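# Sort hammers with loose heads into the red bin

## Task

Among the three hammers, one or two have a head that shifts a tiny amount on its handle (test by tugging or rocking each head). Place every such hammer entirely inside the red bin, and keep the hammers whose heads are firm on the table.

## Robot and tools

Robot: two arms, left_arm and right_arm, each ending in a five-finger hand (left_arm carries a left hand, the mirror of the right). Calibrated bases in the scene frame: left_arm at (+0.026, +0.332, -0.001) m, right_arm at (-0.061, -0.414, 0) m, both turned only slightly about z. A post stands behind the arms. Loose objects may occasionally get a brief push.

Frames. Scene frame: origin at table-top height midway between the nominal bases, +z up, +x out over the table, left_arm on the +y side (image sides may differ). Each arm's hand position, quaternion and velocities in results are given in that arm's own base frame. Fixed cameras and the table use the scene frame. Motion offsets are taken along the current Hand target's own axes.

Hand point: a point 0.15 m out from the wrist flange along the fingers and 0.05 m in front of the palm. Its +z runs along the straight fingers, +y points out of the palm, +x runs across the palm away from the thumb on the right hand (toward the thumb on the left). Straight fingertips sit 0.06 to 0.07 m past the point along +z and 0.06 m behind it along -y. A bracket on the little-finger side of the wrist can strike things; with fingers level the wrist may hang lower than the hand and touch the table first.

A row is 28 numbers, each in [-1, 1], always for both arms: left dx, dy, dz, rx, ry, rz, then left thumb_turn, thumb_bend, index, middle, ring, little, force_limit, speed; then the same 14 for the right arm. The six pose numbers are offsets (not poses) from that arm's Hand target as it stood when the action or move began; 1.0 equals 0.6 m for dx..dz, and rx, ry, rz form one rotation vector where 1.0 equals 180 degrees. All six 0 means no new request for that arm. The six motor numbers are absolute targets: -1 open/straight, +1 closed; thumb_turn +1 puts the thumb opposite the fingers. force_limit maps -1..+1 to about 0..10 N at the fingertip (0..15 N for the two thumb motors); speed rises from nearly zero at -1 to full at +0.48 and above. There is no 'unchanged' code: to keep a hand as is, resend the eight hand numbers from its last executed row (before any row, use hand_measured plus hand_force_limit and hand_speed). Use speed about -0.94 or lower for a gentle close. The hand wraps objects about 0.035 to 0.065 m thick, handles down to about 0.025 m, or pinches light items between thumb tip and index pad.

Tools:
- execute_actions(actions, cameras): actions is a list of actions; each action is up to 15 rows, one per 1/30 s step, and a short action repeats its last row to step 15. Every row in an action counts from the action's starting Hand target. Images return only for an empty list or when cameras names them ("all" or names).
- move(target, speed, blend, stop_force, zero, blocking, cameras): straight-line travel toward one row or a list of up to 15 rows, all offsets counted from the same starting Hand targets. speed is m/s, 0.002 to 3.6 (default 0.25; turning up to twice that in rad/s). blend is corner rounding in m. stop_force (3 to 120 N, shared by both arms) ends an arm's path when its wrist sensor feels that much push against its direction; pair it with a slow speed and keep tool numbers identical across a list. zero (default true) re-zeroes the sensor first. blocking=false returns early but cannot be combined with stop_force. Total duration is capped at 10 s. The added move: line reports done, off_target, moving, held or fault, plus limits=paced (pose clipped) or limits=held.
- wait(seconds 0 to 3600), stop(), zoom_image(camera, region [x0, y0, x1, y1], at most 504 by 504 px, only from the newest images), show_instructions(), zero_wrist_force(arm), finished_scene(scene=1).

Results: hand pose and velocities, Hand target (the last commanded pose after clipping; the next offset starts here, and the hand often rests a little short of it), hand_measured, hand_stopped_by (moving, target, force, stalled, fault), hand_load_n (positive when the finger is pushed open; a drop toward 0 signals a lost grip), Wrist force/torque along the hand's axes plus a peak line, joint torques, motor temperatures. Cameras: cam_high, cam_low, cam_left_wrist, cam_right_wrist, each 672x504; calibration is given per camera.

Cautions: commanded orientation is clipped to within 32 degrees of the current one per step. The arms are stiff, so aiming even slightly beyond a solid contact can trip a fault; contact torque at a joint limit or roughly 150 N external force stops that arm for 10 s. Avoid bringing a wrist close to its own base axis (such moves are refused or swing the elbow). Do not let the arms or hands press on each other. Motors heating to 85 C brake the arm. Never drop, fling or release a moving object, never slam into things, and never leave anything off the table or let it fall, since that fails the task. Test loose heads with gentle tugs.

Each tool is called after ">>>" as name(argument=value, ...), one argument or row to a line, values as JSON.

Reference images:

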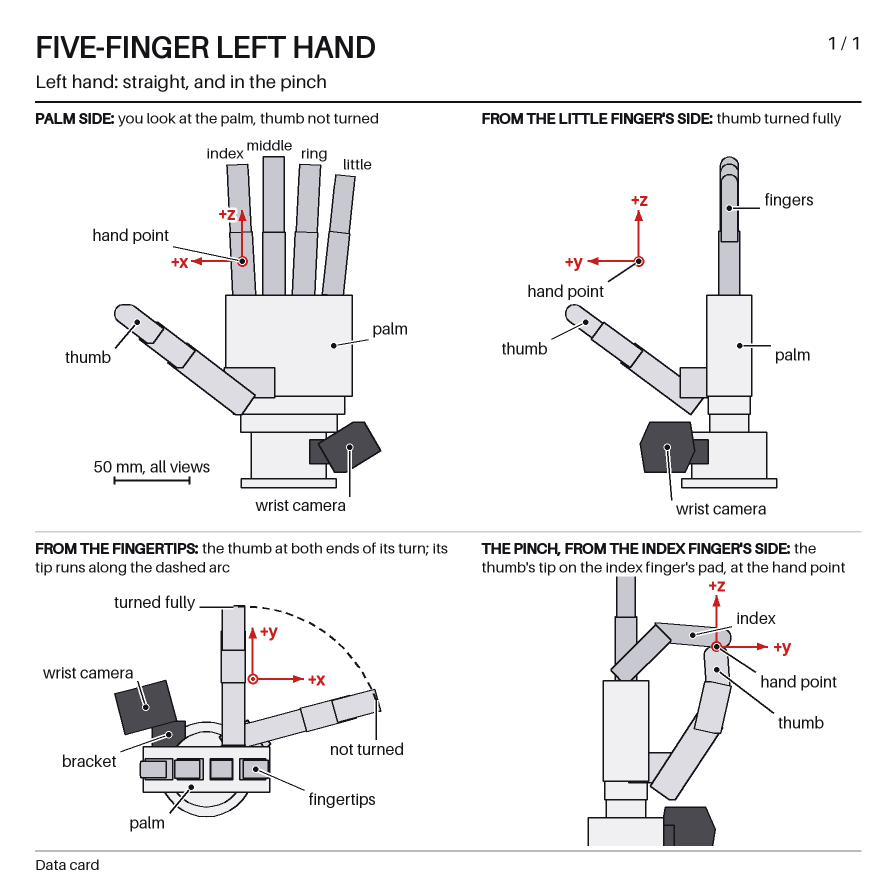

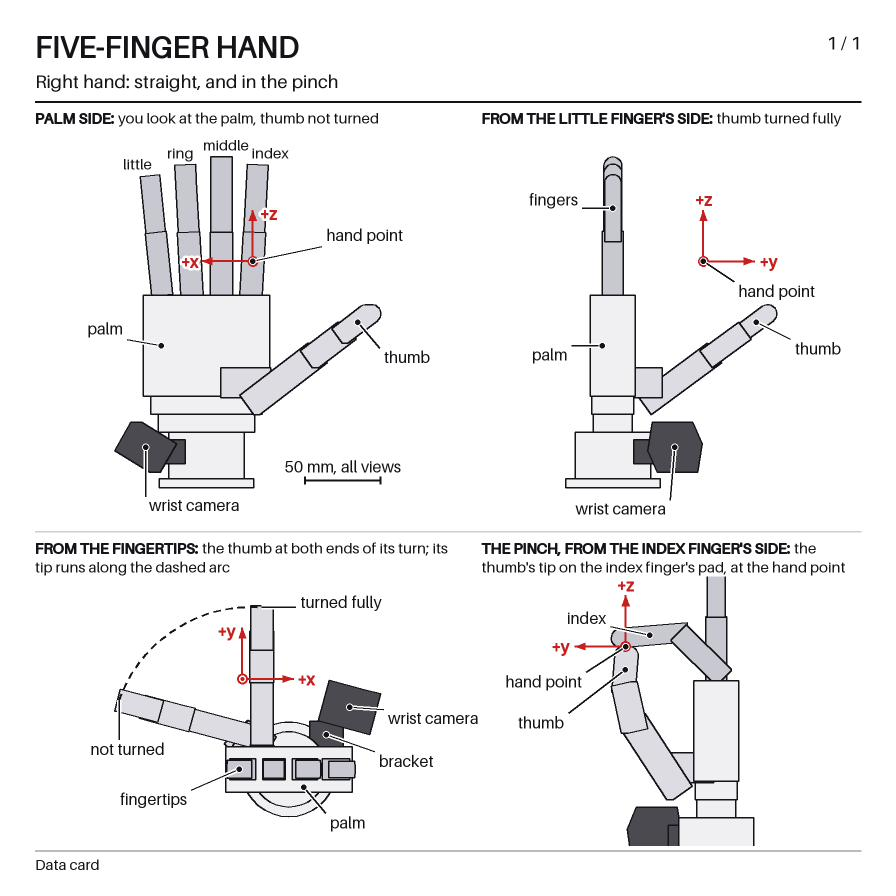

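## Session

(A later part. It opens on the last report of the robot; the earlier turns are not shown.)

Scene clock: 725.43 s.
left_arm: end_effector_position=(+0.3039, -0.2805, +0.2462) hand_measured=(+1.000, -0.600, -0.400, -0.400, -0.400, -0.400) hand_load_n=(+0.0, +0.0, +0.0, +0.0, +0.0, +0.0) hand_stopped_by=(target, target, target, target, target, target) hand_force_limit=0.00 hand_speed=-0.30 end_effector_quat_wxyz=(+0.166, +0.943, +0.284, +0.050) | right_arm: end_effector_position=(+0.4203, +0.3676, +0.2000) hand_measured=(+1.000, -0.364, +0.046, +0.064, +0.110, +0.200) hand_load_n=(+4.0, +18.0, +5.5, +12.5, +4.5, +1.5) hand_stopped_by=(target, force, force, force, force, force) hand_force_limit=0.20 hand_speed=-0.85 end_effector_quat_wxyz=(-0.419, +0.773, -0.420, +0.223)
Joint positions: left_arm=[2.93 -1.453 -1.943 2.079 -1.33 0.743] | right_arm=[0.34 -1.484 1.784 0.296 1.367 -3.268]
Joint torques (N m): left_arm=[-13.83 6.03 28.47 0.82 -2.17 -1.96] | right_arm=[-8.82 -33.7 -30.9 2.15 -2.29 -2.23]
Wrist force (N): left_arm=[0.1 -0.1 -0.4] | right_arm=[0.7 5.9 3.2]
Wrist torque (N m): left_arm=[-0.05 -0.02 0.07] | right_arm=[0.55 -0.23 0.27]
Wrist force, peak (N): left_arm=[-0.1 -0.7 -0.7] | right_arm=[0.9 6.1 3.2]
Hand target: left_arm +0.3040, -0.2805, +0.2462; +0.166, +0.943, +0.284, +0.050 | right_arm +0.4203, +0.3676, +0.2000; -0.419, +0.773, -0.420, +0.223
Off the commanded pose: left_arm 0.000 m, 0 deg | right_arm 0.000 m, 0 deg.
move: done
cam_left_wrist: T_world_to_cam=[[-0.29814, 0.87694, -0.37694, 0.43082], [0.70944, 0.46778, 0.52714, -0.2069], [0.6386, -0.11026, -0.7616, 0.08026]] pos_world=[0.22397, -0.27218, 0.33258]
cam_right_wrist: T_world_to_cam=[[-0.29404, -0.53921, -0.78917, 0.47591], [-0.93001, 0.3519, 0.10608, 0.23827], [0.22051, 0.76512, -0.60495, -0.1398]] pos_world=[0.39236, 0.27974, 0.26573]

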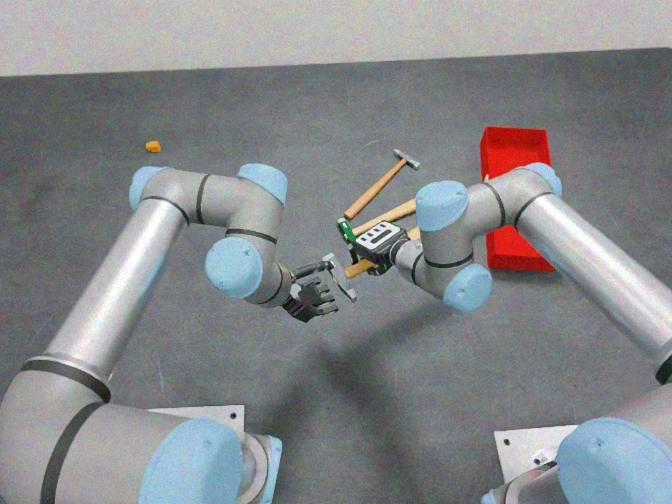

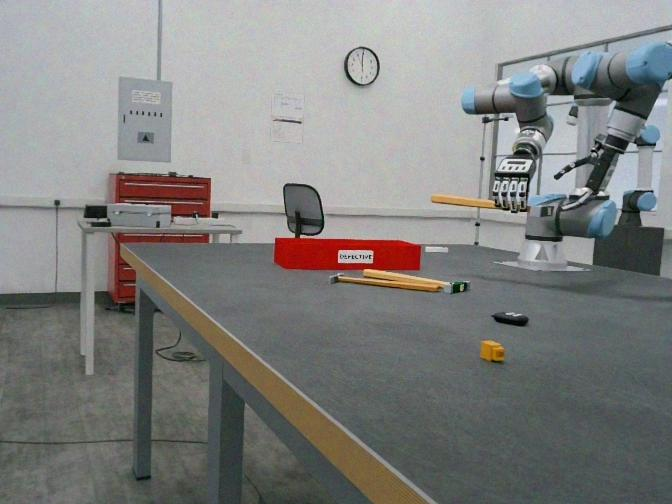

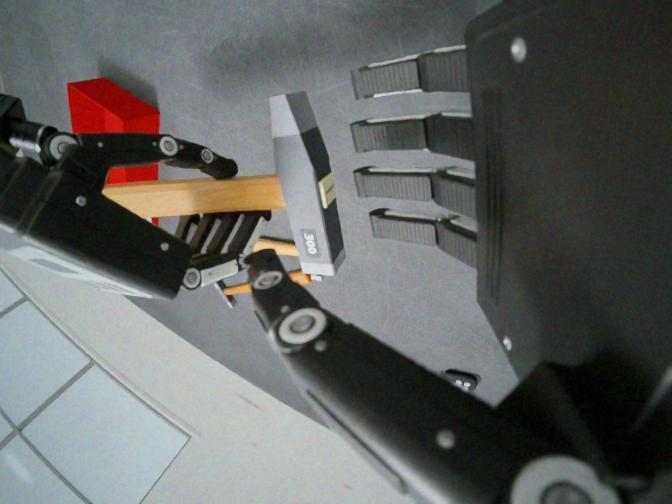

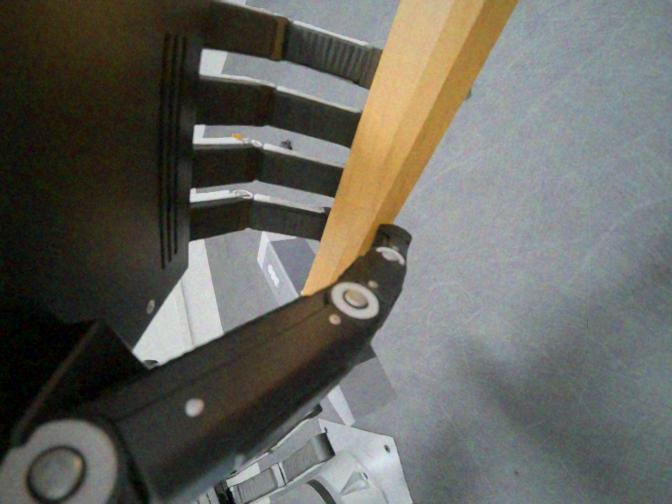

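>>> move(
  target=[
    [0.0075,0.0263,0.1131,0,0,0,1,-0.6,-0.4,-0.4,-0.4,-0.4,0,-0.3,0,0,0,0,0,0,1,0.0,0.6,0.6,0.6,0.6,0.2,-0.85],
  ],
  speed=0.025,
  stop_force=5,
  cameras=["all"],
)

>>> zoom_image(
  camera="cam_left_wrist",
  region=[100, 50, 500, 410],
)

>>> zoom_image(
  camera="cam_high",
  region=[240, 200, 460, 360],
)

Scene clock: 751.37 s.
left_arm: end_effector_position=(+0.3287, -0.3097, +0.1878) hand_measured=(+1.000, -0.600, -0.400, -0.400, -0.400, -0.400) hand_load_n=(+0.0, +0.0, +0.0, +0.5, +0.0, +0.0) hand_stopped_by=(target, target, target, target, target, target) hand_force_limit=0.00 hand_speed=-0.30 end_effector_quat_wxyz=(+0.166, +0.943, +0.284, +0.050) | right_arm: end_effector_position=(+0.4203, +0.3676, +0.2000) hand_measured=(+1.000, -0.364, +0.046, +0.064, +0.110, +0.200) hand_load_n=(+4.0, +18.0, +5.5, +12.0, +4.5, +1.5) hand_stopped_by=(target, force, force, force, force, force) hand_force_limit=0.20 hand_speed=-0.85 end_effector_quat_wxyz=(-0.419, +0.773, -0.420, +0.223)
Joint positions: left_arm=[2.843 -1.601 -1.955 2.259 -1.353 0.657] | right_arm=[0.34 -1.484 1.784 0.296 1.367 -3.268]
Joint torques (N m): left_arm=[-13.88 12 27.83 0.89 -2.14 -2.03] | right_arm=[-7.96 -29.97 -29.94 1.87 -1.95 -2]
Wrist force (N): left_arm=[-0.1 -0.2 0.0] | right_arm=[0.7 5.9 3.1]
Wrist torque (N m): left_arm=[-0.06 0.02 0.08] | right_arm=[0.57 -0.24 0.27]
Wrist force, peak (N): left_arm=[0.1 -0.3 -0.5] | right_arm=[0.4 6.2 3.3]
Hand target: left_arm +0.3287, -0.3097, +0.1878; +0.166, +0.943, +0.284, +0.050 | right_arm +0.4203, +0.3676, +0.2000; -0.419, +0.773, -0.420, +0.223
Off the commanded pose: left_arm 0.000 m, 0 deg | right_arm 0.000 m, 0 deg.
move: done
cam_left_wrist: T_world_to_cam=[[-0.29814, 0.87694, -0.37694, 0.44174], [0.70944, 0.46778, 0.52714, -0.17992], [0.6386, -0.11026, -0.7616, 0.01671]] pos_world=[0.24867, -0.30138, 0.27408]
cam_right_wrist: T_world_to_cam=[[-0.29404, -0.53921, -0.78917, 0.47591], [-0.93001, 0.3519, 0.10608, 0.23827], [0.22051, 0.76512, -0.60495, -0.1398]] pos_world=[0.39236, 0.27974, 0.26573]

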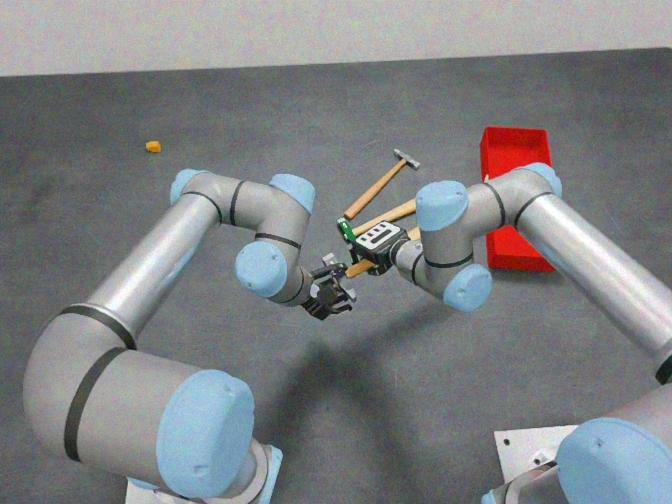

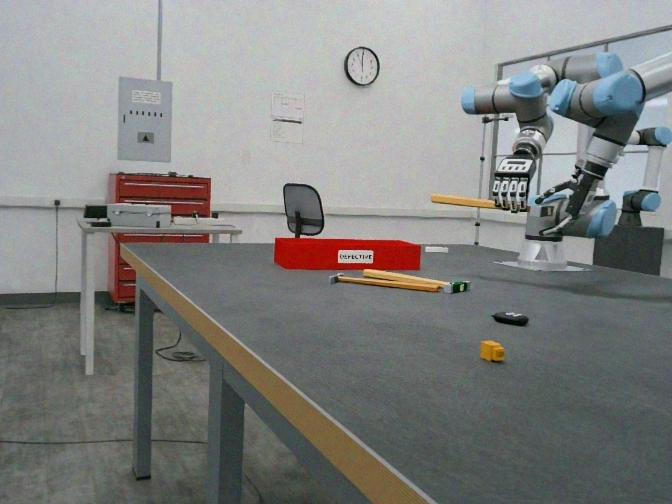

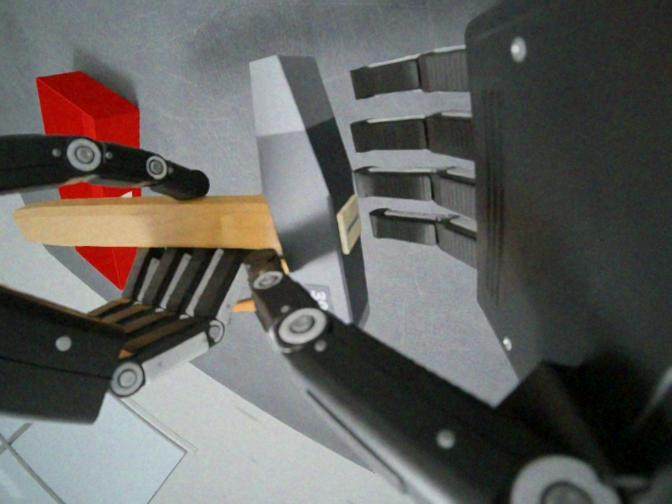

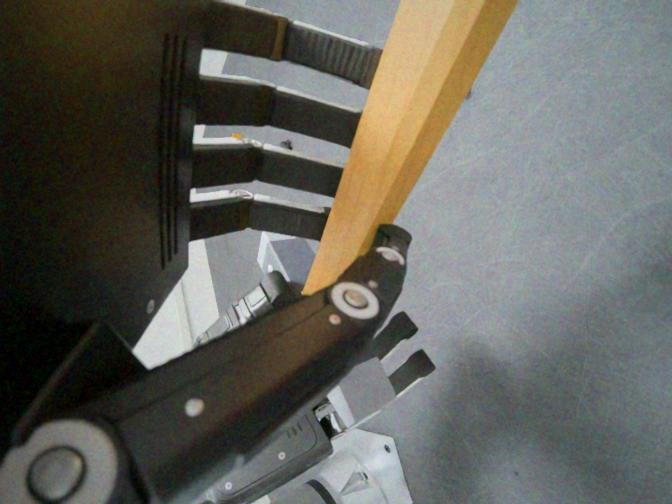

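Scaled by 1.260 from the camera's image (finer frame: 960x720).

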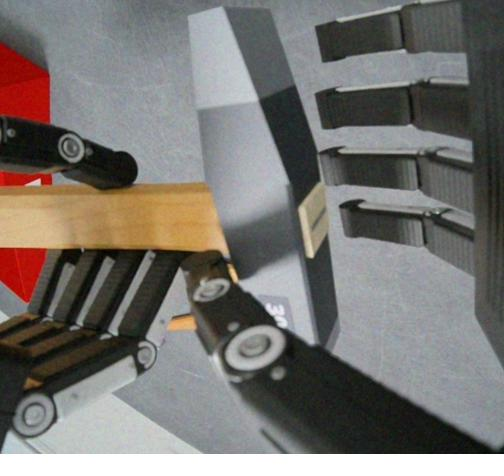

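Scaled by 2.291.

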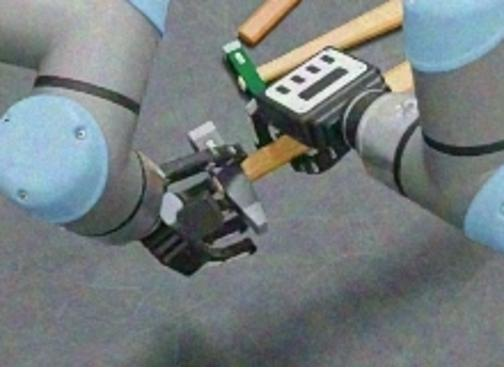

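>>> move(
  target=[
    [0,0,0,0,0,0,1,-0.5,-0.15,-0.15,-0.15,-0.4,-0.2,-0.5,0,0,0,0,0,0,1,0.0,0.6,0.6,0.6,0.6,0.2,-0.85],
    [0,0,0,0,0,0,1,-0.05,0.4,0.4,0.4,-0.4,-0.3,-0.9,0,0,0,0,0,0,1,0.0,0.6,0.6,0.6,0.6,0.2,-0.85],
  ],
  speed=0.025,
  cameras=["cam_left_wrist","cam_right_wrist"],
)

>>> zoom_image(
  camera="cam_left_wrist",
  region=[100, 50, 500, 410],
)

Scene clock: 766.27 s.
left_arm: end_effector_position=(+0.3287, -0.3097, +0.1878) hand_measured=(+1.000, -0.400, +0.034, +0.044, +0.072, -0.400) hand_load_n=(+0.0, +5.5, +4.5, +3.5, +5.5, +0.0) hand_stopped_by=(target, force, force, force, force, target) hand_force_limit=-0.30 hand_speed=-0.90 end_effector_quat_wxyz=(+0.166, +0.943, +0.284, +0.050) | right_arm: end_effector_position=(+0.4203, +0.3676, +0.2000) hand_measured=(+1.000, -0.366, +0.046, +0.064, +0.110, +0.200) hand_load_n=(+4.5, +17.5, +5.5, +12.5, +4.5, +2.5) hand_stopped_by=(target, force, force, force, force, force) hand_force_limit=0.20 hand_speed=-0.85 end_effector_quat_wxyz=(-0.419, +0.773, -0.420, +0.223)
Joint positions: left_arm=[2.843 -1.601 -1.955 2.259 -1.353 0.657] | right_arm=[0.34 -1.484 1.784 0.296 1.367 -3.268]
Joint torques (N m): left_arm=[-12.85 13.5 23.42 0.04 -1.1 -1.86] | right_arm=[-8.03 -28.55 -28.11 2.11 -1.85 -2.09]
Wrist force (N): left_arm=[-0.3 -2.4 1.4] | right_arm=[2.0 3.6 2.1]
Wrist torque (N m): left_arm=[-0.19 0.05 0.11] | right_arm=[0.44 -0.30 0.38]
Wrist force, peak (N): left_arm=[-0.2 -2.6 1.4] | right_arm=[0.3 6.3 3.7]
Hand target: left_arm +0.3287, -0.3097, +0.1878; +0.166, +0.943, +0.284, +0.050 | right_arm +0.4203, +0.3676, +0.2000; -0.419, +0.773, -0.420, +0.223
Off the commanded pose: left_arm 0.000 m, 0 deg | right_arm 0.000 m, 0 deg.
move: done
cam_left_wrist: T_world_to_cam=[[-0.29814, 0.87694, -0.37694, 0.44174], [0.70944, 0.46778, 0.52714, -0.17992], [0.6386, -0.11026, -0.7616, 0.01671]] pos_world=[0.24867, -0.30138, 0.27408]
cam_right_wrist: T_world_to_cam=[[-0.29404, -0.53921, -0.78917, 0.47591], [-0.93001, 0.3519, 0.10608, 0.23827], [0.22051, 0.76512, -0.60495, -0.1398]] pos_world=[0.39236, 0.27974, 0.26573]

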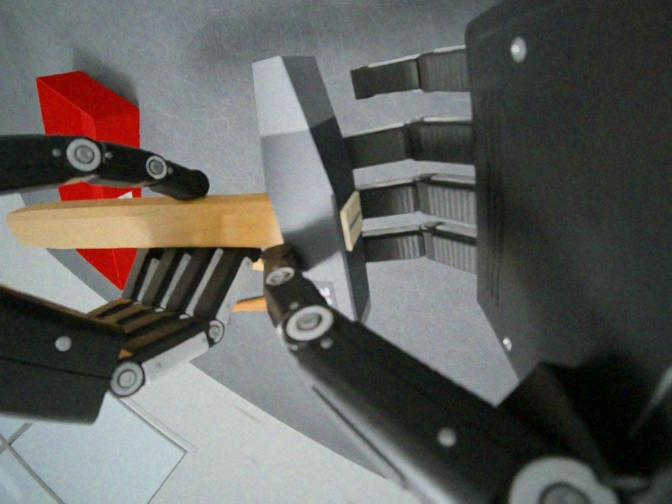

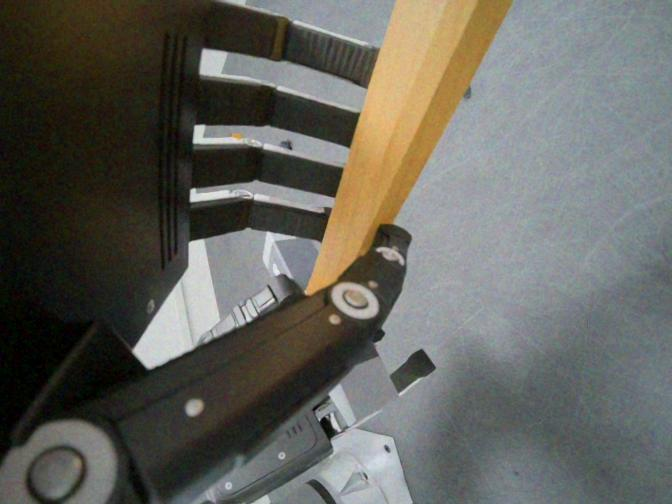

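Scaled by 1.260 from the camera's image (finer frame: 960x720).

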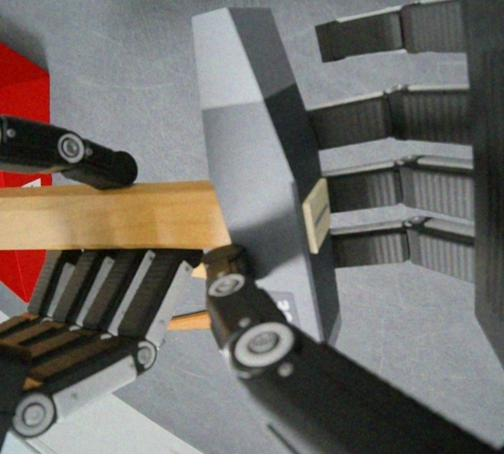

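>>> move(
  target=[
    [0,0,0,0,0,0,1,0.1,0.6,0.6,0.6,-0.4,0.3,-0.92,0,0,0,0,0,0,1,0.0,0.6,0.6,0.6,0.6,0.2,-0.85],
  ],
  speed=0.025,
  cameras=["cam_left_wrist"],
)

Scene clock: 777.30 s.
left_arm: end_effector_position=(+0.3287, -0.3097, +0.1878) hand_measured=(+1.000, -0.392, +0.048, +0.064, +0.084, -0.400) hand_load_n=(+0.0, +9.5, +6.5, +7.5, +6.5, +0.0) hand_stopped_by=(target, force, force, force, force, target) hand_force_limit=0.30 hand_speed=-0.92 end_effector_quat_wxyz=(+0.166, +0.943, +0.284, +0.050) | right_arm: end_effector_position=(+0.4203, +0.3676, +0.2000) hand_measured=(+1.000, -0.366, +0.046, +0.064, +0.110, +0.200) hand_load_n=(+3.5, +17.5, +5.5, +12.5, +4.0, +2.5) hand_stopped_by=(target, force, force, force, force, force) hand_force_limit=0.20 hand_speed=-0.85 end_effector_quat_wxyz=(-0.419, +0.773, -0.420, +0.223)
Joint positions: left_arm=[2.843 -1.601 -1.955 2.259 -1.353 0.657] | right_arm=[0.34 -1.484 1.784 0.296 1.367 -3.268]
Joint torques (N m): left_arm=[-10.05 22.41 14.52 -1.65 1.03 -0.4] | right_arm=[-8.65 -27.27 -14.5 2 -1.79 -2.02]
Wrist force (N): left_arm=[0.5 -1.8 -0.1] | right_arm=[2.6 5.6 2.7]
Wrist torque (N m): left_arm=[-0.14 -0.04 0.09] | right_arm=[0.55 -0.31 0.40]
Wrist force, peak (N): left_arm=[-0.2 -2.9 1.7] | right_arm=[2.9 5.6 2.8]
Hand target: left_arm +0.3287, -0.3097, +0.1878; +0.166, +0.943, +0.284, +0.050 | right_arm +0.4203, +0.3676, +0.2000; -0.419, +0.773, -0.420, +0.223
Off the commanded pose: left_arm 0.000 m, 0 deg | right_arm 0.000 m, 0 deg.
move: done
cam_left_wrist: T_world_to_cam=[[-0.29814, 0.87694, -0.37694, 0.44174], [0.70944, 0.46778, 0.52714, -0.17992], [0.6386, -0.11026, -0.7616, 0.01671]] pos_world=[0.24867, -0.30138, 0.27408]

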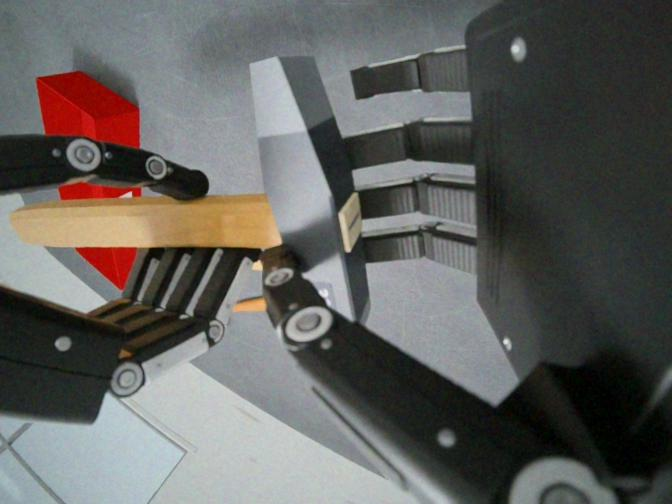

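>>> move(
  target=[0,-0.000783,-0.000285,0,0,0,1,0.1,0.6,0.6,0.6,-0.4,0.3,-0.92,0,0,0,0,0,0,1,0.0,0.6,0.6,0.6,0.6,0.2,-0.85],
  speed=0.01,
)

>>> move(
  target=[0,-0.000783,-0.000285,0,0,0,1,0.1,0.6,0.6,0.6,-0.4,0.3,-0.92,0,0,0,0,0,0,1,0.0,0.6,0.6,0.6,0.6,0.2,-0.85],
  speed=0.01,
)

>>> move(
  target=[0,-0.000783,-0.000285,0,0,0,1,0.1,0.6,0.6,0.6,-0.4,0.3,-0.92,0,0,0,0,0,0,1,0.0,0.6,0.6,0.6,0.6,0.2,-0.85],
  speed=0.01,
)

Scene clock: 791.47 s.
left_arm: end_effector_position=(+0.3284, -0.3093, +0.1878) hand_measured=(+1.000, -0.392, +0.048, +0.064, +0.084, -0.400) hand_load_n=(+0.0, +10.0, +6.0, +7.5, +5.5, +0.0) hand_stopped_by=(target, force, force, force, force, target) hand_force_limit=0.30 hand_speed=-0.92 end_effector_quat_wxyz=(+0.166, +0.943, +0.284, +0.050) | right_arm: end_effector_position=(+0.4203, +0.3676, +0.2000) hand_measured=(+1.000, -0.366, +0.046, +0.064, +0.110, +0.200) hand_load_n=(+4.5, +18.0, +5.5, +12.5, +4.5, +2.0) hand_stopped_by=(target, force, force, force, force, force) hand_force_limit=0.20 hand_speed=-0.85 end_effector_quat_wxyz=(-0.419, +0.773, -0.420, +0.223)
Joint positions: left_arm=[2.845 -1.6 -1.956 2.258 -1.353 0.658] | right_arm=[0.34 -1.484 1.784 0.296 1.367 -3.268]
Joint torques (N m): left_arm=[11.17 24.62 4.11 -5.54 2.23 2.31] | right_arm=[-7.58 -26.35 -14.23 1.72 -1.5 -1.91]
Wrist force (N): left_arm=[0.6 6.0 1.5] | right_arm=[-5.0 6.0 3.1]
Wrist torque (N m): left_arm=[0.22 0.00 -0.17] | right_arm=[0.56 -0.03 0.37]
Wrist force, peak (N): left_arm=[0.6 6.0 1.5] | right_arm=[-5.0 6.0 3.1]
Hand target: left_arm +0.3284, -0.3093, +0.1878; +0.166, +0.943, +0.284, +0.050 | right_arm +0.4203, +0.3676, +0.2000; -0.419, +0.773, -0.420, +0.223
Off the commanded pose: left_arm 0.000 m, 0 deg | right_arm 0.000 m, 0 deg.
move: done

Scene clock: 791.97 s.
left_arm: end_effector_position=(+0.3281, -0.3089, +0.1878) hand_measured=(+1.000, -0.392, +0.048, +0.064, +0.084, -0.400) hand_load_n=(+0.0, +10.5, +5.5, +7.0, +5.0, +0.0) hand_stopped_by=(target, force, force, force, force, target) hand_force_limit=0.30 hand_speed=-0.92 end_effector_quat_wxyz=(+0.166, +0.943, +0.284, +0.050) | right_arm: end_effector_position=(+0.4203, +0.3676, +0.2000) hand_measured=(+1.000, -0.366, +0.046, +0.064, +0.110, +0.200) hand_load_n=(+6.5, +17.5, +6.0, +12.5, +4.0, +2.5) hand_stopped_by=(target, force, force, force, force, force) hand_force_limit=0.20 hand_speed=-0.85 end_effector_quat_wxyz=(-0.419, +0.773, -0.420, +0.223)
Joint positions: left_arm=[2.846 -1.599 -1.957 2.258 -1.352 0.659] | right_arm=[0.34 -1.484 1.784 0.296 1.367 -3.268]
Joint torques (N m): left_arm=[11.91 24.37 2.59 -6.13 1.5 2.21] | right_arm=[-8.81 -26.59 -16.72 1.16 -0.23 -1.95]
Wrist force (N): left_arm=[-0.8 10.4 1.7] | right_arm=[-9.0 6.4 4.0]
Wrist torque (N m): left_arm=[0.34 0.09 -0.26] | right_arm=[0.59 0.04 0.35]
Wrist force, peak (N): left_arm=[-0.8 10.7 1.8] | right_arm=[-9.0 6.4 4.0]
Hand target: left_arm +0.3281, -0.3089, +0.1878; +0.166, +0.943, +0.284, +0.050 | right_arm +0.4203, +0.3676, +0.2000; -0.419, +0.773, -0.420, +0.223
Off the commanded pose: left_arm 0.000 m, 0 deg | right_arm 0.000 m, 0 deg.
move: done

Scene clock: 792.47 s.
left_arm: end_effector_position=(+0.3279, -0.3084, +0.1878) hand_measured=(+1.000, -0.392, +0.048, +0.064, +0.084, -0.400) hand_load_n=(+0.0, +11.0, +5.0, +6.5, +4.0, +0.0) hand_stopped_by=(target, force, force, force, force, target) hand_force_limit=0.30 hand_speed=-0.92 end_effector_quat_wxyz=(+0.166, +0.943, +0.284, +0.050) | right_arm: end_effector_position=(+0.4203, +0.3676, +0.2000) hand_measured=(+1.000, -0.366, +0.046, +0.064, +0.110, +0.200) hand_load_n=(+8.0, +17.5, +5.5, +12.5, +4.0, +3.0) hand_stopped_by=(target, force, force, force, force, force) hand_force_limit=0.20 hand_speed=-0.85 end_effector_quat_wxyz=(-0.419, +0.773, -0.420, +0.223)
Joint positions: left_arm=[2.847 -1.597 -1.959 2.258 -1.352 0.66] | right_arm=[0.34 -1.484 1.784 0.296 1.367 -3.268]
Joint torques (N m): left_arm=[12.97 24.4 2.35 -6.71 0.99 2.07] | right_arm=[-7.58 -25.67 -17.05 1.25 0.92 -2.03]
Wrist force (N): left_arm=[-1.3 13.4 2.7] | right_arm=[-11.3 5.2 4.9]
Wrist torque (N m): left_arm=[0.46 0.05 -0.26] | right_arm=[0.47 0.01 0.34]
Wrist force, peak (N): left_arm=[-1.3 13.4 2.7] | right_arm=[-11.6 5.4 4.9]
Hand target: left_arm +0.3279, -0.3084, +0.1878; +0.166, +0.943, +0.284, +0.050 | right_arm +0.4203, +0.3676, +0.2000; -0.419, +0.773, -0.420, +0.223
Off the commanded pose: left_arm 0.000 m, 0 deg | right_arm 0.000 m, 0 deg.
move: done

>>> move(
  target=[0,0.000783,0.000285,0,0,0,1,0.1,0.6,0.6,0.6,-0.4,0.3,-0.92,0,0,0,0,0,0,1,0.0,0.6,0.6,0.6,0.6,0.2,-0.85],
  speed=0.01,
)

>>> move(
  target=[0,0.000783,0.000285,0,0,0,1,0.1,0.6,0.6,0.6,-0.4,0.3,-0.92,0,0,0,0,0,0,1,0.0,0.6,0.6,0.6,0.6,0.2,-0.85],
  speed=0.01,
)

>>> move(
  target=[0,0.000783,0.000285,0,0,0,1,0.1,0.6,0.6,0.6,-0.4,0.3,-0.92,0,0,0,0,0,0,1,0.0,0.6,0.6,0.6,0.6,0.2,-0.85],
  speed=0.01,
)

>>> move(
  target=[0,0.000783,0.000285,0,0,0,1,0.1,0.6,0.6,0.6,-0.4,0.3,-0.92,0,0,0,0,0,0,1,0.0,0.6,0.6,0.6,0.6,0.2,-0.85],
  speed=0.01,
)

>>> move(
  target=[0,0.000783,0.000285,0,0,0,1,0.1,0.6,0.6,0.6,-0.4,0.3,-0.92,0,0,0,0,0,0,1,0.0,0.6,0.6,0.6,0.6,0.2,-0.85],
  speed=0.01,
)

Scene clock: 806.53 s.
left_arm: end_effector_position=(+0.3281, -0.3088, +0.1878) hand_measured=(+1.000, -0.392, +0.048, +0.064, +0.084, -0.400) hand_load_n=(+0.0, +10.5, +5.0, +7.0, +4.5, +0.0) hand_stopped_by=(target, force, force, force, force, target) hand_force_limit=0.30 hand_speed=-0.92 end_effector_quat_wxyz=(+0.166, +0.943, +0.284, +0.050) | right_arm: end_effector_position=(+0.4203, +0.3675, +0.2000) hand_measured=(+1.000, -0.366, +0.046, +0.064, +0.110, +0.200) hand_load_n=(+7.5, +17.5, +5.5, +12.5, +4.0, +2.5) hand_stopped_by=(target, force, force, force, force, force) hand_force_limit=0.20 hand_speed=-0.85 end_effector_quat_wxyz=(-0.419, +0.773, -0.420, +0.223)
Joint positions: left_arm=[2.846 -1.599 -1.957 2.258 -1.352 0.659] | right_arm=[0.34 -1.484 1.784 0.296 1.367 -3.268]
Joint torques (N m): left_arm=[-13.1 10.74 26.61 -1.41 -2.83 -2.17] | right_arm=[-6.96 -24.01 -30.03 -1.22 2.35 -2.02]
Wrist force (N): left_arm=[-1.2 3.0 0.3] | right_arm=[-1.9 5.4 4.8]
Wrist torque (N m): left_arm=[-0.09 0.00 0.06] | right_arm=[0.50 -0.27 0.33]
Wrist force, peak (N): left_arm=[-1.4 13.4 2.9] | right_arm=[-11.6 5.4 5.1]
Hand target: left_arm +0.3281, -0.3089, +0.1878; +0.166, +0.943, +0.284, +0.050 | right_arm +0.4203, +0.3676, +0.2000; -0.419, +0.773, -0.420, +0.223
Off the commanded pose: left_arm 0.000 m, 0 deg | right_arm 0.000 m, 0 deg.
move: done

Scene clock: 807.03 s.
left_arm: end_effector_position=(+0.3284, -0.3093, +0.1878) hand_measured=(+1.000, -0.392, +0.048, +0.064, +0.084, -0.400) hand_load_n=(+0.0, +10.0, +5.5, +7.0, +4.5, +0.0) hand_stopped_by=(target, force, force, force, force, target) hand_force_limit=0.30 hand_speed=-0.92 end_effector_quat_wxyz=(+0.166, +0.943, +0.284, +0.050) | right_arm: end_effector_position=(+0.4203, +0.3675, +0.2000) hand_measured=(+1.000, -0.366, +0.046, +0.064, +0.110, +0.200) hand_load_n=(+6.5, +18.0, +5.5, +12.5, +4.0, +2.5) hand_stopped_by=(target, force, force, force, force, force) hand_force_limit=0.20 hand_speed=-0.85 end_effector_quat_wxyz=(-0.419, +0.773, -0.420, +0.223)
Joint positions: left_arm=[2.845 -1.6 -1.956 2.258 -1.353 0.658] | right_arm=[0.34 -1.484 1.784 0.296 1.367 -3.268]
Joint torques (N m): left_arm=[-13.78 11.41 28.19 1.37 -2.16 -2.16] | right_arm=[-7.32 -24.14 -29.82 -1.72 0.38 -2.01]
Wrist force (N): left_arm=[-1.1 -3.2 -1.5] | right_arm=[4.3 5.6 4.5]
Wrist torque (N m): left_arm=[-0.27 -0.05 0.20] | right_arm=[0.51 -0.39 0.31]
Wrist force, peak (N): left_arm=[-1.1 -3.2 -1.5] | right_arm=[4.2 5.9 4.4]
Hand target: left_arm +0.3284, -0.3093, +0.1878; +0.166, +0.943, +0.284, +0.050 | right_arm +0.4203, +0.3676, +0.2000; -0.419, +0.773, -0.420, +0.223
Off the commanded pose: left_arm 0.000 m, 0 deg | right_arm 0.000 m, 0 deg.
move: done

Scene clock: 807.53 s.
left_arm: end_effector_position=(+0.3287, -0.3097, +0.1878) hand_measured=(+1.000, -0.392, +0.048, +0.064, +0.084, -0.400) hand_load_n=(+0.0, +10.0, +6.0, +7.0, +5.0, +0.0) hand_stopped_by=(target, force, force, force, force, target) hand_force_limit=0.30 hand_speed=-0.92 end_effector_quat_wxyz=(+0.166, +0.943, +0.284, +0.050) | right_arm: end_effector_position=(+0.4203, +0.3675, +0.2000) hand_measured=(+1.000, -0.366, +0.046, +0.064, +0.110, +0.200) hand_load_n=(+4.5, +18.0, +5.0, +12.5, +4.0, +2.5) hand_stopped_by=(target, force, force, force, force, force) hand_force_limit=0.20 hand_speed=-0.85 end_effector_quat_wxyz=(-0.419, +0.773, -0.420, +0.223)
Joint positions: left_arm=[2.843 -1.601 -1.955 2.259 -1.353 0.657] | right_arm=[0.34 -1.484 1.784 0.296 1.367 -3.268]
Joint torques (N m): left_arm=[-14.36 12.17 29.64 1.9 -1.42 -2.1] | right_arm=[-5.73 -25.41 -28.61 -1.91 -1.28 -1.59]
Wrist force (N): left_arm=[-0.7 -7.5 -2.0] | right_arm=[8.0 4.8 3.5]
Wrist torque (N m): left_arm=[-0.37 -0.11 0.29] | right_arm=[0.51 -0.44 0.31]
Wrist force, peak (N): left_arm=[-0.7 -7.5 -2.0] | right_arm=[8.0 4.7 3.8]
Hand target: left_arm +0.3287, -0.3097, +0.1878; +0.166, +0.943, +0.284, +0.050 | right_arm +0.4203, +0.3676, +0.2000; -0.419, +0.773, -0.420, +0.223
Off the commanded pose: left_arm 0.000 m, 0 deg | right_arm 0.000 m, 0 deg.
move: done

Scene clock: 808.03 s.
left_arm: end_effector_position=(+0.3290, -0.3101, +0.1878) hand_measured=(+1.000, -0.392, +0.048, +0.064, +0.084, -0.400) hand_load_n=(+0.0, +9.5, +6.5, +7.0, +5.0, +0.0) hand_stopped_by=(target, force, force, force, force, target) hand_force_limit=0.30 hand_speed=-0.92 end_effector_quat_wxyz=(+0.166, +0.943, +0.284, +0.050) | right_arm: end_effector_position=(+0.4203, +0.3675, +0.2000) hand_measured=(+1.000, -0.366, +0.046, +0.064, +0.110, +0.200) hand_load_n=(+2.0, +19.0, +5.5, +12.5, +3.5, +2.5) hand_stopped_by=(target, force, force, force, force, force) hand_force_limit=0.20 hand_speed=-0.85 end_effector_quat_wxyz=(-0.419, +0.773, -0.420, +0.223)
Joint positions: left_arm=[2.842 -1.602 -1.953 2.259 -1.353 0.656] | right_arm=[0.34 -1.484 1.784 0.296 1.367 -3.268]
Joint torques (N m): left_arm=[-14.25 11.22 30.58 2.41 -1.19 -1.99] | right_arm=[-5.8 -24.12 -29.02 -2.08 -2.99 -1.26]
Wrist force (N): left_arm=[-0.3 -9.4 -2.4] | right_arm=[9.4 4.9 2.9]
Wrist torque (N m): left_arm=[-0.44 -0.11 0.31] | right_arm=[0.53 -0.45 0.31]
Wrist force, peak (N): left_arm=[-0.3 -9.4 -2.4] | right_arm=[9.6 5.1 3.0]
Hand target: left_arm +0.3290, -0.3101, +0.1878; +0.166, +0.943, +0.284, +0.050 | right_arm +0.4203, +0.3676, +0.2000; -0.419, +0.773, -0.420, +0.223
Off the commanded pose: left_arm 0.000 m, 0 deg | right_arm 0.000 m, 0 deg.
move: done

Scene clock: 808.53 s.
left_arm: end_effector_position=(+0.3293, -0.3105, +0.1878) hand_measured=(+1.000, -0.392, +0.048, +0.064, +0.084, -0.400) hand_load_n=(+0.5, +9.5, +6.5, +7.5, +5.0, +0.0) hand_stopped_by=(target, force, force, force, force, target) hand_force_limit=0.30 hand_speed=-0.92 end_effector_quat_wxyz=(+0.166, +0.943, +0.284, +0.050) | right_arm: end_effector_position=(+0.4203, +0.3675, +0.2000) hand_measured=(+1.000, -0.366, +0.046, +0.064, +0.110, +0.200) hand_load_n=(+0.0, +19.0, +5.5, +12.0, +3.5, +2.0) hand_stopped_by=(target, force, force, force, force, force) hand_force_limit=0.20 hand_speed=-0.85 end_effector_quat_wxyz=(-0.419, +0.773, -0.420, +0.223)
Joint positions: left_arm=[2.841 -1.603 -1.952 2.259 -1.354 0.655] | right_arm=[0.34 -1.484 1.784 0.296 1.367 -3.268]
Joint torques (N m): left_arm=[-14.67 11.52 30.76 2.45 -0.68 -1.92] | right_arm=[-2.55 -23.33 -26.21 -2.07 -4.02 -0.75]
Wrist force (N): left_arm=[0.3 -11.7 -2.7] | right_arm=[11.8 5.2 2.3]
Wrist torque (N m): left_arm=[-0.51 -0.15 0.35] | right_arm=[0.54 -0.54 0.32]
Wrist force, peak (N): left_arm=[0.6 -11.8 -2.7] | right_arm=[11.8 5.2 2.3]
Hand target: left_arm +0.3293, -0.3105, +0.1878; +0.166, +0.943, +0.284, +0.050 | right_arm +0.4203, +0.3676, +0.2000; -0.419, +0.773, -0.420, +0.223
Off the commanded pose: left_arm 0.000 m, 0 deg | right_arm 0.000 m, 0 deg.
move: done

>>> move(
  target=[0,-0.00094,-0.00034,0,0,0,1,0.1,0.6,0.6,0.6,-0.4,0.3,-0.92,0,0,0,0,0,0,1,0.0,0.6,0.6,0.6,0.6,0.2,-0.85],
  speed=0.01,
  cameras=["cam_left_wrist","cam_right_wrist"],
)

>>> move(
  target=[0,0,0,0,0.0019,-0.00522,1,0.1,0.6,0.6,0.6,-0.4,0.3,-0.92,0,0,0,0,0,0,1,0.0,0.6,0.6,0.6,0.6,0.2,-0.85],
  speed=0.01,
)

>>> move(
  target=[0,0,0,0,0.0019,-0.00522,1,0.1,0.6,0.6,0.6,-0.4,0.3,-0.92,0,0,0,0,0,0,1,0.0,0.6,0.6,0.6,0.6,0.2,-0.85],
  speed=0.01,
)

>>> move(
  target=[0,0,0,0,-0.0019,0.00522,1,0.1,0.6,0.6,0.6,-0.4,0.3,-0.92,0,0,0,0,0,0,1,0.0,0.6,0.6,0.6,0.6,0.2,-0.85],
  speed=0.01,
)

>>> move(
  target=[0,0,0,0,-0.0019,0.00522,1,0.1,0.6,0.6,0.6,-0.4,0.3,-0.92,0,0,0,0,0,0,1,0.0,0.6,0.6,0.6,0.6,0.2,-0.85],
  speed=0.01,
)

>>> move(
  target=[0,0,0,0,-0.0019,0.00522,1,0.1,0.6,0.6,0.6,-0.4,0.3,-0.92,0,0,0,0,0,0,1,0.0,0.6,0.6,0.6,0.6,0.2,-0.85],
  speed=0.01,
)

Scene clock: 832.27 s.
left_arm: end_effector_position=(+0.3290, -0.3101, +0.1878) hand_measured=(+1.000, -0.392, +0.048, +0.064, +0.084, -0.400) hand_load_n=(+0.0, +10.0, +6.5, +7.5, +4.5, +0.0) hand_stopped_by=(target, force, force, force, force, target) hand_force_limit=0.30 hand_speed=-0.92 end_effector_quat_wxyz=(+0.166, +0.943, +0.284, +0.050) | right_arm: end_effector_position=(+0.4203, +0.3676, +0.2000) hand_measured=(+1.000, -0.366, +0.046, +0.064, +0.110, +0.200) hand_load_n=(+1.0, +19.0, +6.0, +12.5, +3.5, +2.0) hand_stopped_by=(target, force, force, force, force, force) hand_force_limit=0.20 hand_speed=-0.85 end_effector_quat_wxyz=(-0.419, +0.773, -0.420, +0.223)
Joint positions: left_arm=[2.842 -1.602 -1.954 2.259 -1.353 0.656] | right_arm=[0.34 -1.484 1.784 0.296 1.367 -3.268]
Joint torques (N m): left_arm=[10.84 25.16 5.85 -3.42 2.9 2.31] | right_arm=[3.95 -23.06 -20.11 -2.1 -2.16 1.79]
Wrist force (N): left_arm=[0.2 -0.4 0.0] | right_arm=[1.0 5.4 2.9]
Wrist torque (N m): left_arm=[0.04 -0.08 0.02] | right_arm=[0.55 -0.16 0.29]
Wrist force, peak (N): left_arm=[0.6 -11.8 -3.2] | right_arm=[11.9 5.4 2.1]
Hand target: left_arm +0.3289, -0.3100, +0.1878; +0.166, +0.943, +0.284, +0.050 | right_arm +0.4203, +0.3676, +0.2000; -0.419, +0.773, -0.420, +0.223
Off the commanded pose: left_arm 0.000 m, 0 deg | right_arm 0.000 m, 0 deg.
move: done
cam_left_wrist: T_world_to_cam=[[-0.29803, 0.87693, -0.37705, 0.4421], [0.70939, 0.46778, 0.5272, -0.18], [0.6387, -0.11036, -0.7615, 0.0164]] pos_world=[0.24897, -0.30168, 0.27408]
cam_right_wrist: T_world_to_cam=[[-0.29403, -0.53917, -0.7892, 0.47591], [-0.93002, 0.35187, 0.1061, 0.23827], [0.22049, 0.76516, -0.6049, -0.13982]] pos_world=[0.39236, 0.27974, 0.26573]

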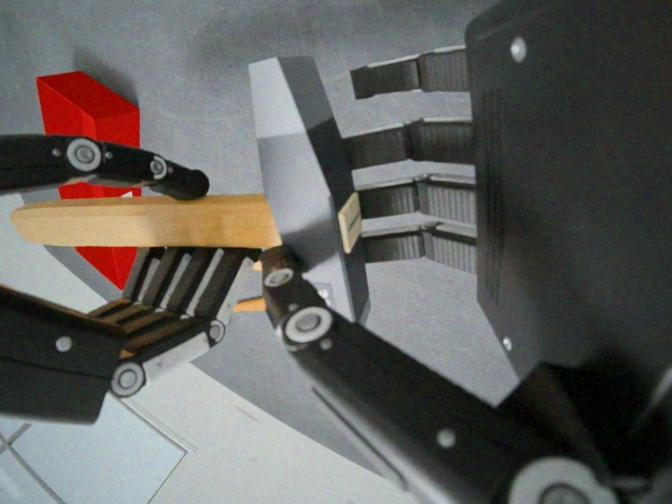

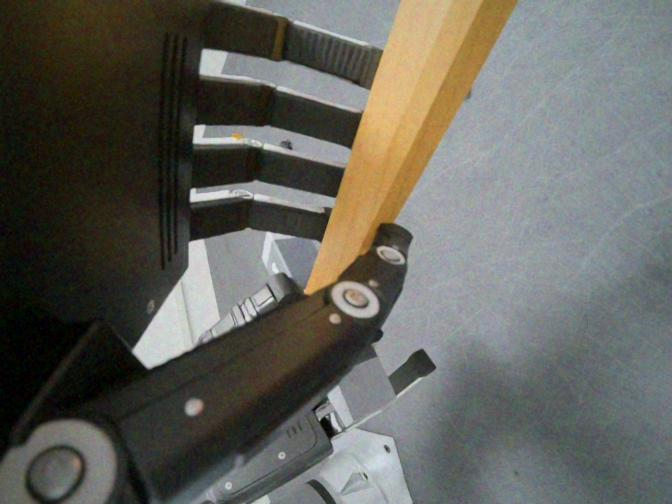

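Scene clock: 833.43 s.
left_arm: end_effector_position=(+0.3289, -0.3100, +0.1878) hand_measured=(+1.000, -0.392, +0.048, +0.064, +0.084, -0.400) hand_load_n=(+0.5, +9.5, +6.5, +7.0, +4.5, +0.0) hand_stopped_by=(target, force, force, force, force, target) hand_force_limit=0.30 hand_speed=-0.92 end_effector_quat_wxyz=(+0.165, +0.941, +0.292, +0.052) | right_arm: end_effector_position=(+0.4203, +0.3676, +0.2000) hand_measured=(+1.000, -0.366, +0.046, +0.064, +0.110, +0.200) hand_load_n=(+0.5, +18.5, +6.0, +13.0, +4.0, +2.5) hand_stopped_by=(target, force, force, force, force, force) hand_force_limit=0.20 hand_speed=-0.85 end_effector_quat_wxyz=(-0.419, +0.773, -0.420, +0.223)
Joint positions: left_arm=[2.834 -1.601 -1.953 2.263 -1.36 0.631] | right_arm=[0.34 -1.484 1.784 0.296 1.367 -3.268]
Joint torques (N m): left_arm=[-13.81 24.9 29.32 1.93 -2.02 -1.98] | right_arm=[9.84 -22.63 -20.46 -1.83 1.11 1.49]
Wrist force (N): left_arm=[-2.0 -4.8 -2.0] | right_arm=[6.1 4.3 4.4]
Wrist torque (N m): left_arm=[-0.22 -0.05 0.30] | right_arm=[0.45 -0.47 0.29]
Wrist force, peak (N): left_arm=[-2.2 -4.8 -1.8] | right_arm=[6.1 4.3 4.4]
Hand target: left_arm +0.3289, -0.3100, +0.1878; +0.165, +0.940, +0.292, +0.052 | right_arm +0.4203, +0.3676, +0.2000; -0.419, +0.773, -0.420, +0.223
Off the commanded pose: left_arm 0.000 m, 0 deg | right_arm 0.000 m, 0 deg.
move: done

Scene clock: 834.60 s.
left_arm: end_effector_position=(+0.3289, -0.3100, +0.1878) hand_measured=(+1.000, -0.392, +0.048, +0.064, +0.084, -0.400) hand_load_n=(+0.0, +9.0, +7.0, +8.0, +4.5, +0.0) hand_stopped_by=(target, force, force, force, force, target) hand_force_limit=0.30 hand_speed=-0.92 end_effector_quat_wxyz=(+0.165, +0.938, +0.301, +0.053) | right_arm: end_effector_position=(+0.4203, +0.3676, +0.2000) hand_measured=(+1.000, -0.366, +0.046, +0.064, +0.110, +0.200) hand_load_n=(+0.5, +18.5, +6.5, +13.0, +4.0, +2.0) hand_stopped_by=(target, force, force, force, force, force) hand_force_limit=0.20 hand_speed=-0.85 end_effector_quat_wxyz=(-0.419, +0.773, -0.420, +0.223)
Joint positions: left_arm=[2.826 -1.6 -1.953 2.266 -1.367 0.606] | right_arm=[0.34 -1.484 1.784 0.296 1.367 -3.268]
Joint torques (N m): left_arm=[-13.3 24.64 29.93 2.42 -1.86 -2.2] | right_arm=[8.84 -22.22 -16.46 -1.56 0.3 1.26]
Wrist force (N): left_arm=[-2.1 -6.9 -2.9] | right_arm=[7.8 4.9 5.0]
Wrist torque (N m): left_arm=[-0.34 -0.07 0.34] | right_arm=[0.50 -0.42 0.27]
Wrist force, peak (N): left_arm=[-1.9 -6.9 -3.2] | right_arm=[8.5 4.8 5.2]
Hand target: left_arm +0.3289, -0.3100, +0.1878; +0.165, +0.938, +0.301, +0.053 | right_arm +0.4203, +0.3676, +0.2000; -0.419, +0.773, -0.420, +0.223
Off the commanded pose: left_arm 0.000 m, 0 deg | right_arm 0.000 m, 0 deg.
move: done

Scene clock: 835.77 s.
left_arm: end_effector_position=(+0.3289, -0.3100, +0.1878) hand_measured=(+1.000, -0.392, +0.048, +0.064, +0.084, -0.400) hand_load_n=(+0.0, +9.0, +7.0, +7.5, +5.0, +0.0) hand_stopped_by=(target, force, force, force, force, target) hand_force_limit=0.30 hand_speed=-0.92 end_effector_quat_wxyz=(+0.165, +0.940, +0.292, +0.052) | right_arm: end_effector_position=(+0.4203, +0.3676, +0.2000) hand_measured=(+1.000, -0.366, +0.046, +0.064, +0.110, +0.200) hand_load_n=(+1.5, +19.0, +6.5, +13.0, +3.5, +0.5) hand_stopped_by=(target, force, force, force, force, force) hand_force_limit=0.20 hand_speed=-0.85 end_effector_quat_wxyz=(-0.419, +0.773, -0.420, +0.223)
Joint positions: left_arm=[2.834 -1.601 -1.953 2.263 -1.36 0.631] | right_arm=[0.34 -1.484 1.784 0.296 1.367 -3.268]
Joint torques (N m): left_arm=[10.43 11.52 5.75 -4.54 3.42 2.48] | right_arm=[9.67 -20.92 -15.29 -1.66 -0.47 0.76]
Wrist force (N): left_arm=[1.5 -1.7 -1.2] | right_arm=[2.8 6.7 2.4]
Wrist torque (N m): left_arm=[0.00 -0.17 -0.07] | right_arm=[0.63 -0.15 0.36]
Wrist force, peak (N): left_arm=[-1.0 -8.8 -2.9] | right_arm=[9.4 4.6 4.1]
Hand target: left_arm +0.3289, -0.3100, +0.1878; +0.165, +0.940, +0.292, +0.052 | right_arm +0.4203, +0.3676, +0.2000; -0.419, +0.773, -0.420, +0.223
Off the commanded pose: left_arm 0.000 m, 0 deg | right_arm 0.000 m, 0 deg.
move: done

Scene clock: 836.93 s.
left_arm: end_effector_position=(+0.3289, -0.3100, +0.1878) hand_measured=(+1.000, -0.392, +0.048, +0.064, +0.084, -0.400) hand_load_n=(+0.0, +9.5, +6.5, +7.0, +4.5, +0.5) hand_stopped_by=(target, force, force, force, force, target) hand_force_limit=0.30 hand_speed=-0.92 end_effector_quat_wxyz=(+0.166, +0.943, +0.284, +0.050) | right_arm: end_effector_position=(+0.4203, +0.3676, +0.2000) hand_measured=(+1.000, -0.366, +0.046, +0.064, +0.110, +0.200) hand_load_n=(+1.5, +19.0, +6.0, +12.5, +3.0, +1.0) hand_stopped_by=(target, force, force, force, force, force) hand_force_limit=0.20 hand_speed=-0.85 end_effector_quat_wxyz=(-0.419, +0.773, -0.420, +0.223)
Joint positions: left_arm=[2.842 -1.602 -1.954 2.259 -1.353 0.656] | right_arm=[0.34 -1.484 1.784 0.296 1.367 -3.268]
Joint torques (N m): left_arm=[9.84 11.73 5.09 -5.15 3.19 2.52] | right_arm=[7.84 -21.93 -13.62 -1.3 -1.35 0.51]
Wrist force (N): left_arm=[2.0 0.8 -0.3] | right_arm=[0.3 6.9 1.9]
Wrist torque (N m): left_arm=[0.09 -0.14 -0.15] | right_arm=[0.64 -0.10 0.36]
Wrist force, peak (N): left_arm=[1.7 -1.8 -0.8] | right_arm=[2.7 6.8 2.6]
Hand target: left_arm +0.3289, -0.3100, +0.1878; +0.166, +0.943, +0.284, +0.050 | right_arm +0.4203, +0.3676, +0.2000; -0.419, +0.773, -0.420, +0.223
Off the commanded pose: left_arm 0.000 m, 0 deg | right_arm 0.000 m, 0 deg.
move: done

Scene clock: 838.10 s.
left_arm: end_effector_position=(+0.3289, -0.3100, +0.1878) hand_measured=(+1.000, -0.392, +0.048, +0.064, +0.084, -0.400) hand_load_n=(+0.0, +10.0, +6.5, +7.0, +4.0, +0.0) hand_stopped_by=(target, force, force, force, force, target) hand_force_limit=0.30 hand_speed=-0.92 end_effector_quat_wxyz=(+0.166, +0.945, +0.276, +0.049) | right_arm: end_effector_position=(+0.4203, +0.3676, +0.2000) hand_measured=(+1.000, -0.366, +0.046, +0.064, +0.110, +0.200) hand_load_n=(+2.0, +19.0, +6.0, +12.5, +3.0, +1.0) hand_stopped_by=(target, force, force, force, force, force) hand_force_limit=0.20 hand_speed=-0.85 end_effector_quat_wxyz=(-0.419, +0.773, -0.420, +0.223)
Joint positions: left_arm=[2.851 -1.603 -1.954 2.255 -1.346 0.681] | right_arm=[0.34 -1.484 1.784 0.296 1.367 -3.268]
Joint torques (N m): left_arm=[10.21 11.81 4.46 -5.62 2.92 2.66] | right_arm=[6.79 -20.9 -13.85 -0.89 -2.47 0.47]
Wrist force (N): left_arm=[2.2 2.8 0.4] | right_arm=[-2.2 7.1 1.7]
Wrist torque (N m): left_arm=[0.14 -0.13 -0.19] | right_arm=[0.68 -0.06 0.36]
Wrist force, peak (N): left_arm=[2.3 3.3 0.6] | right_arm=[-2.2 7.1 1.7]
Hand target: left_arm +0.3289, -0.3100, +0.1878; +0.166, +0.945, +0.276, +0.049 | right_arm +0.4203, +0.3676, +0.2000; -0.419, +0.773, -0.420, +0.223
Off the commanded pose: left_arm 0.000 m, 0 deg | right_arm 0.000 m, 0 deg.
move: done


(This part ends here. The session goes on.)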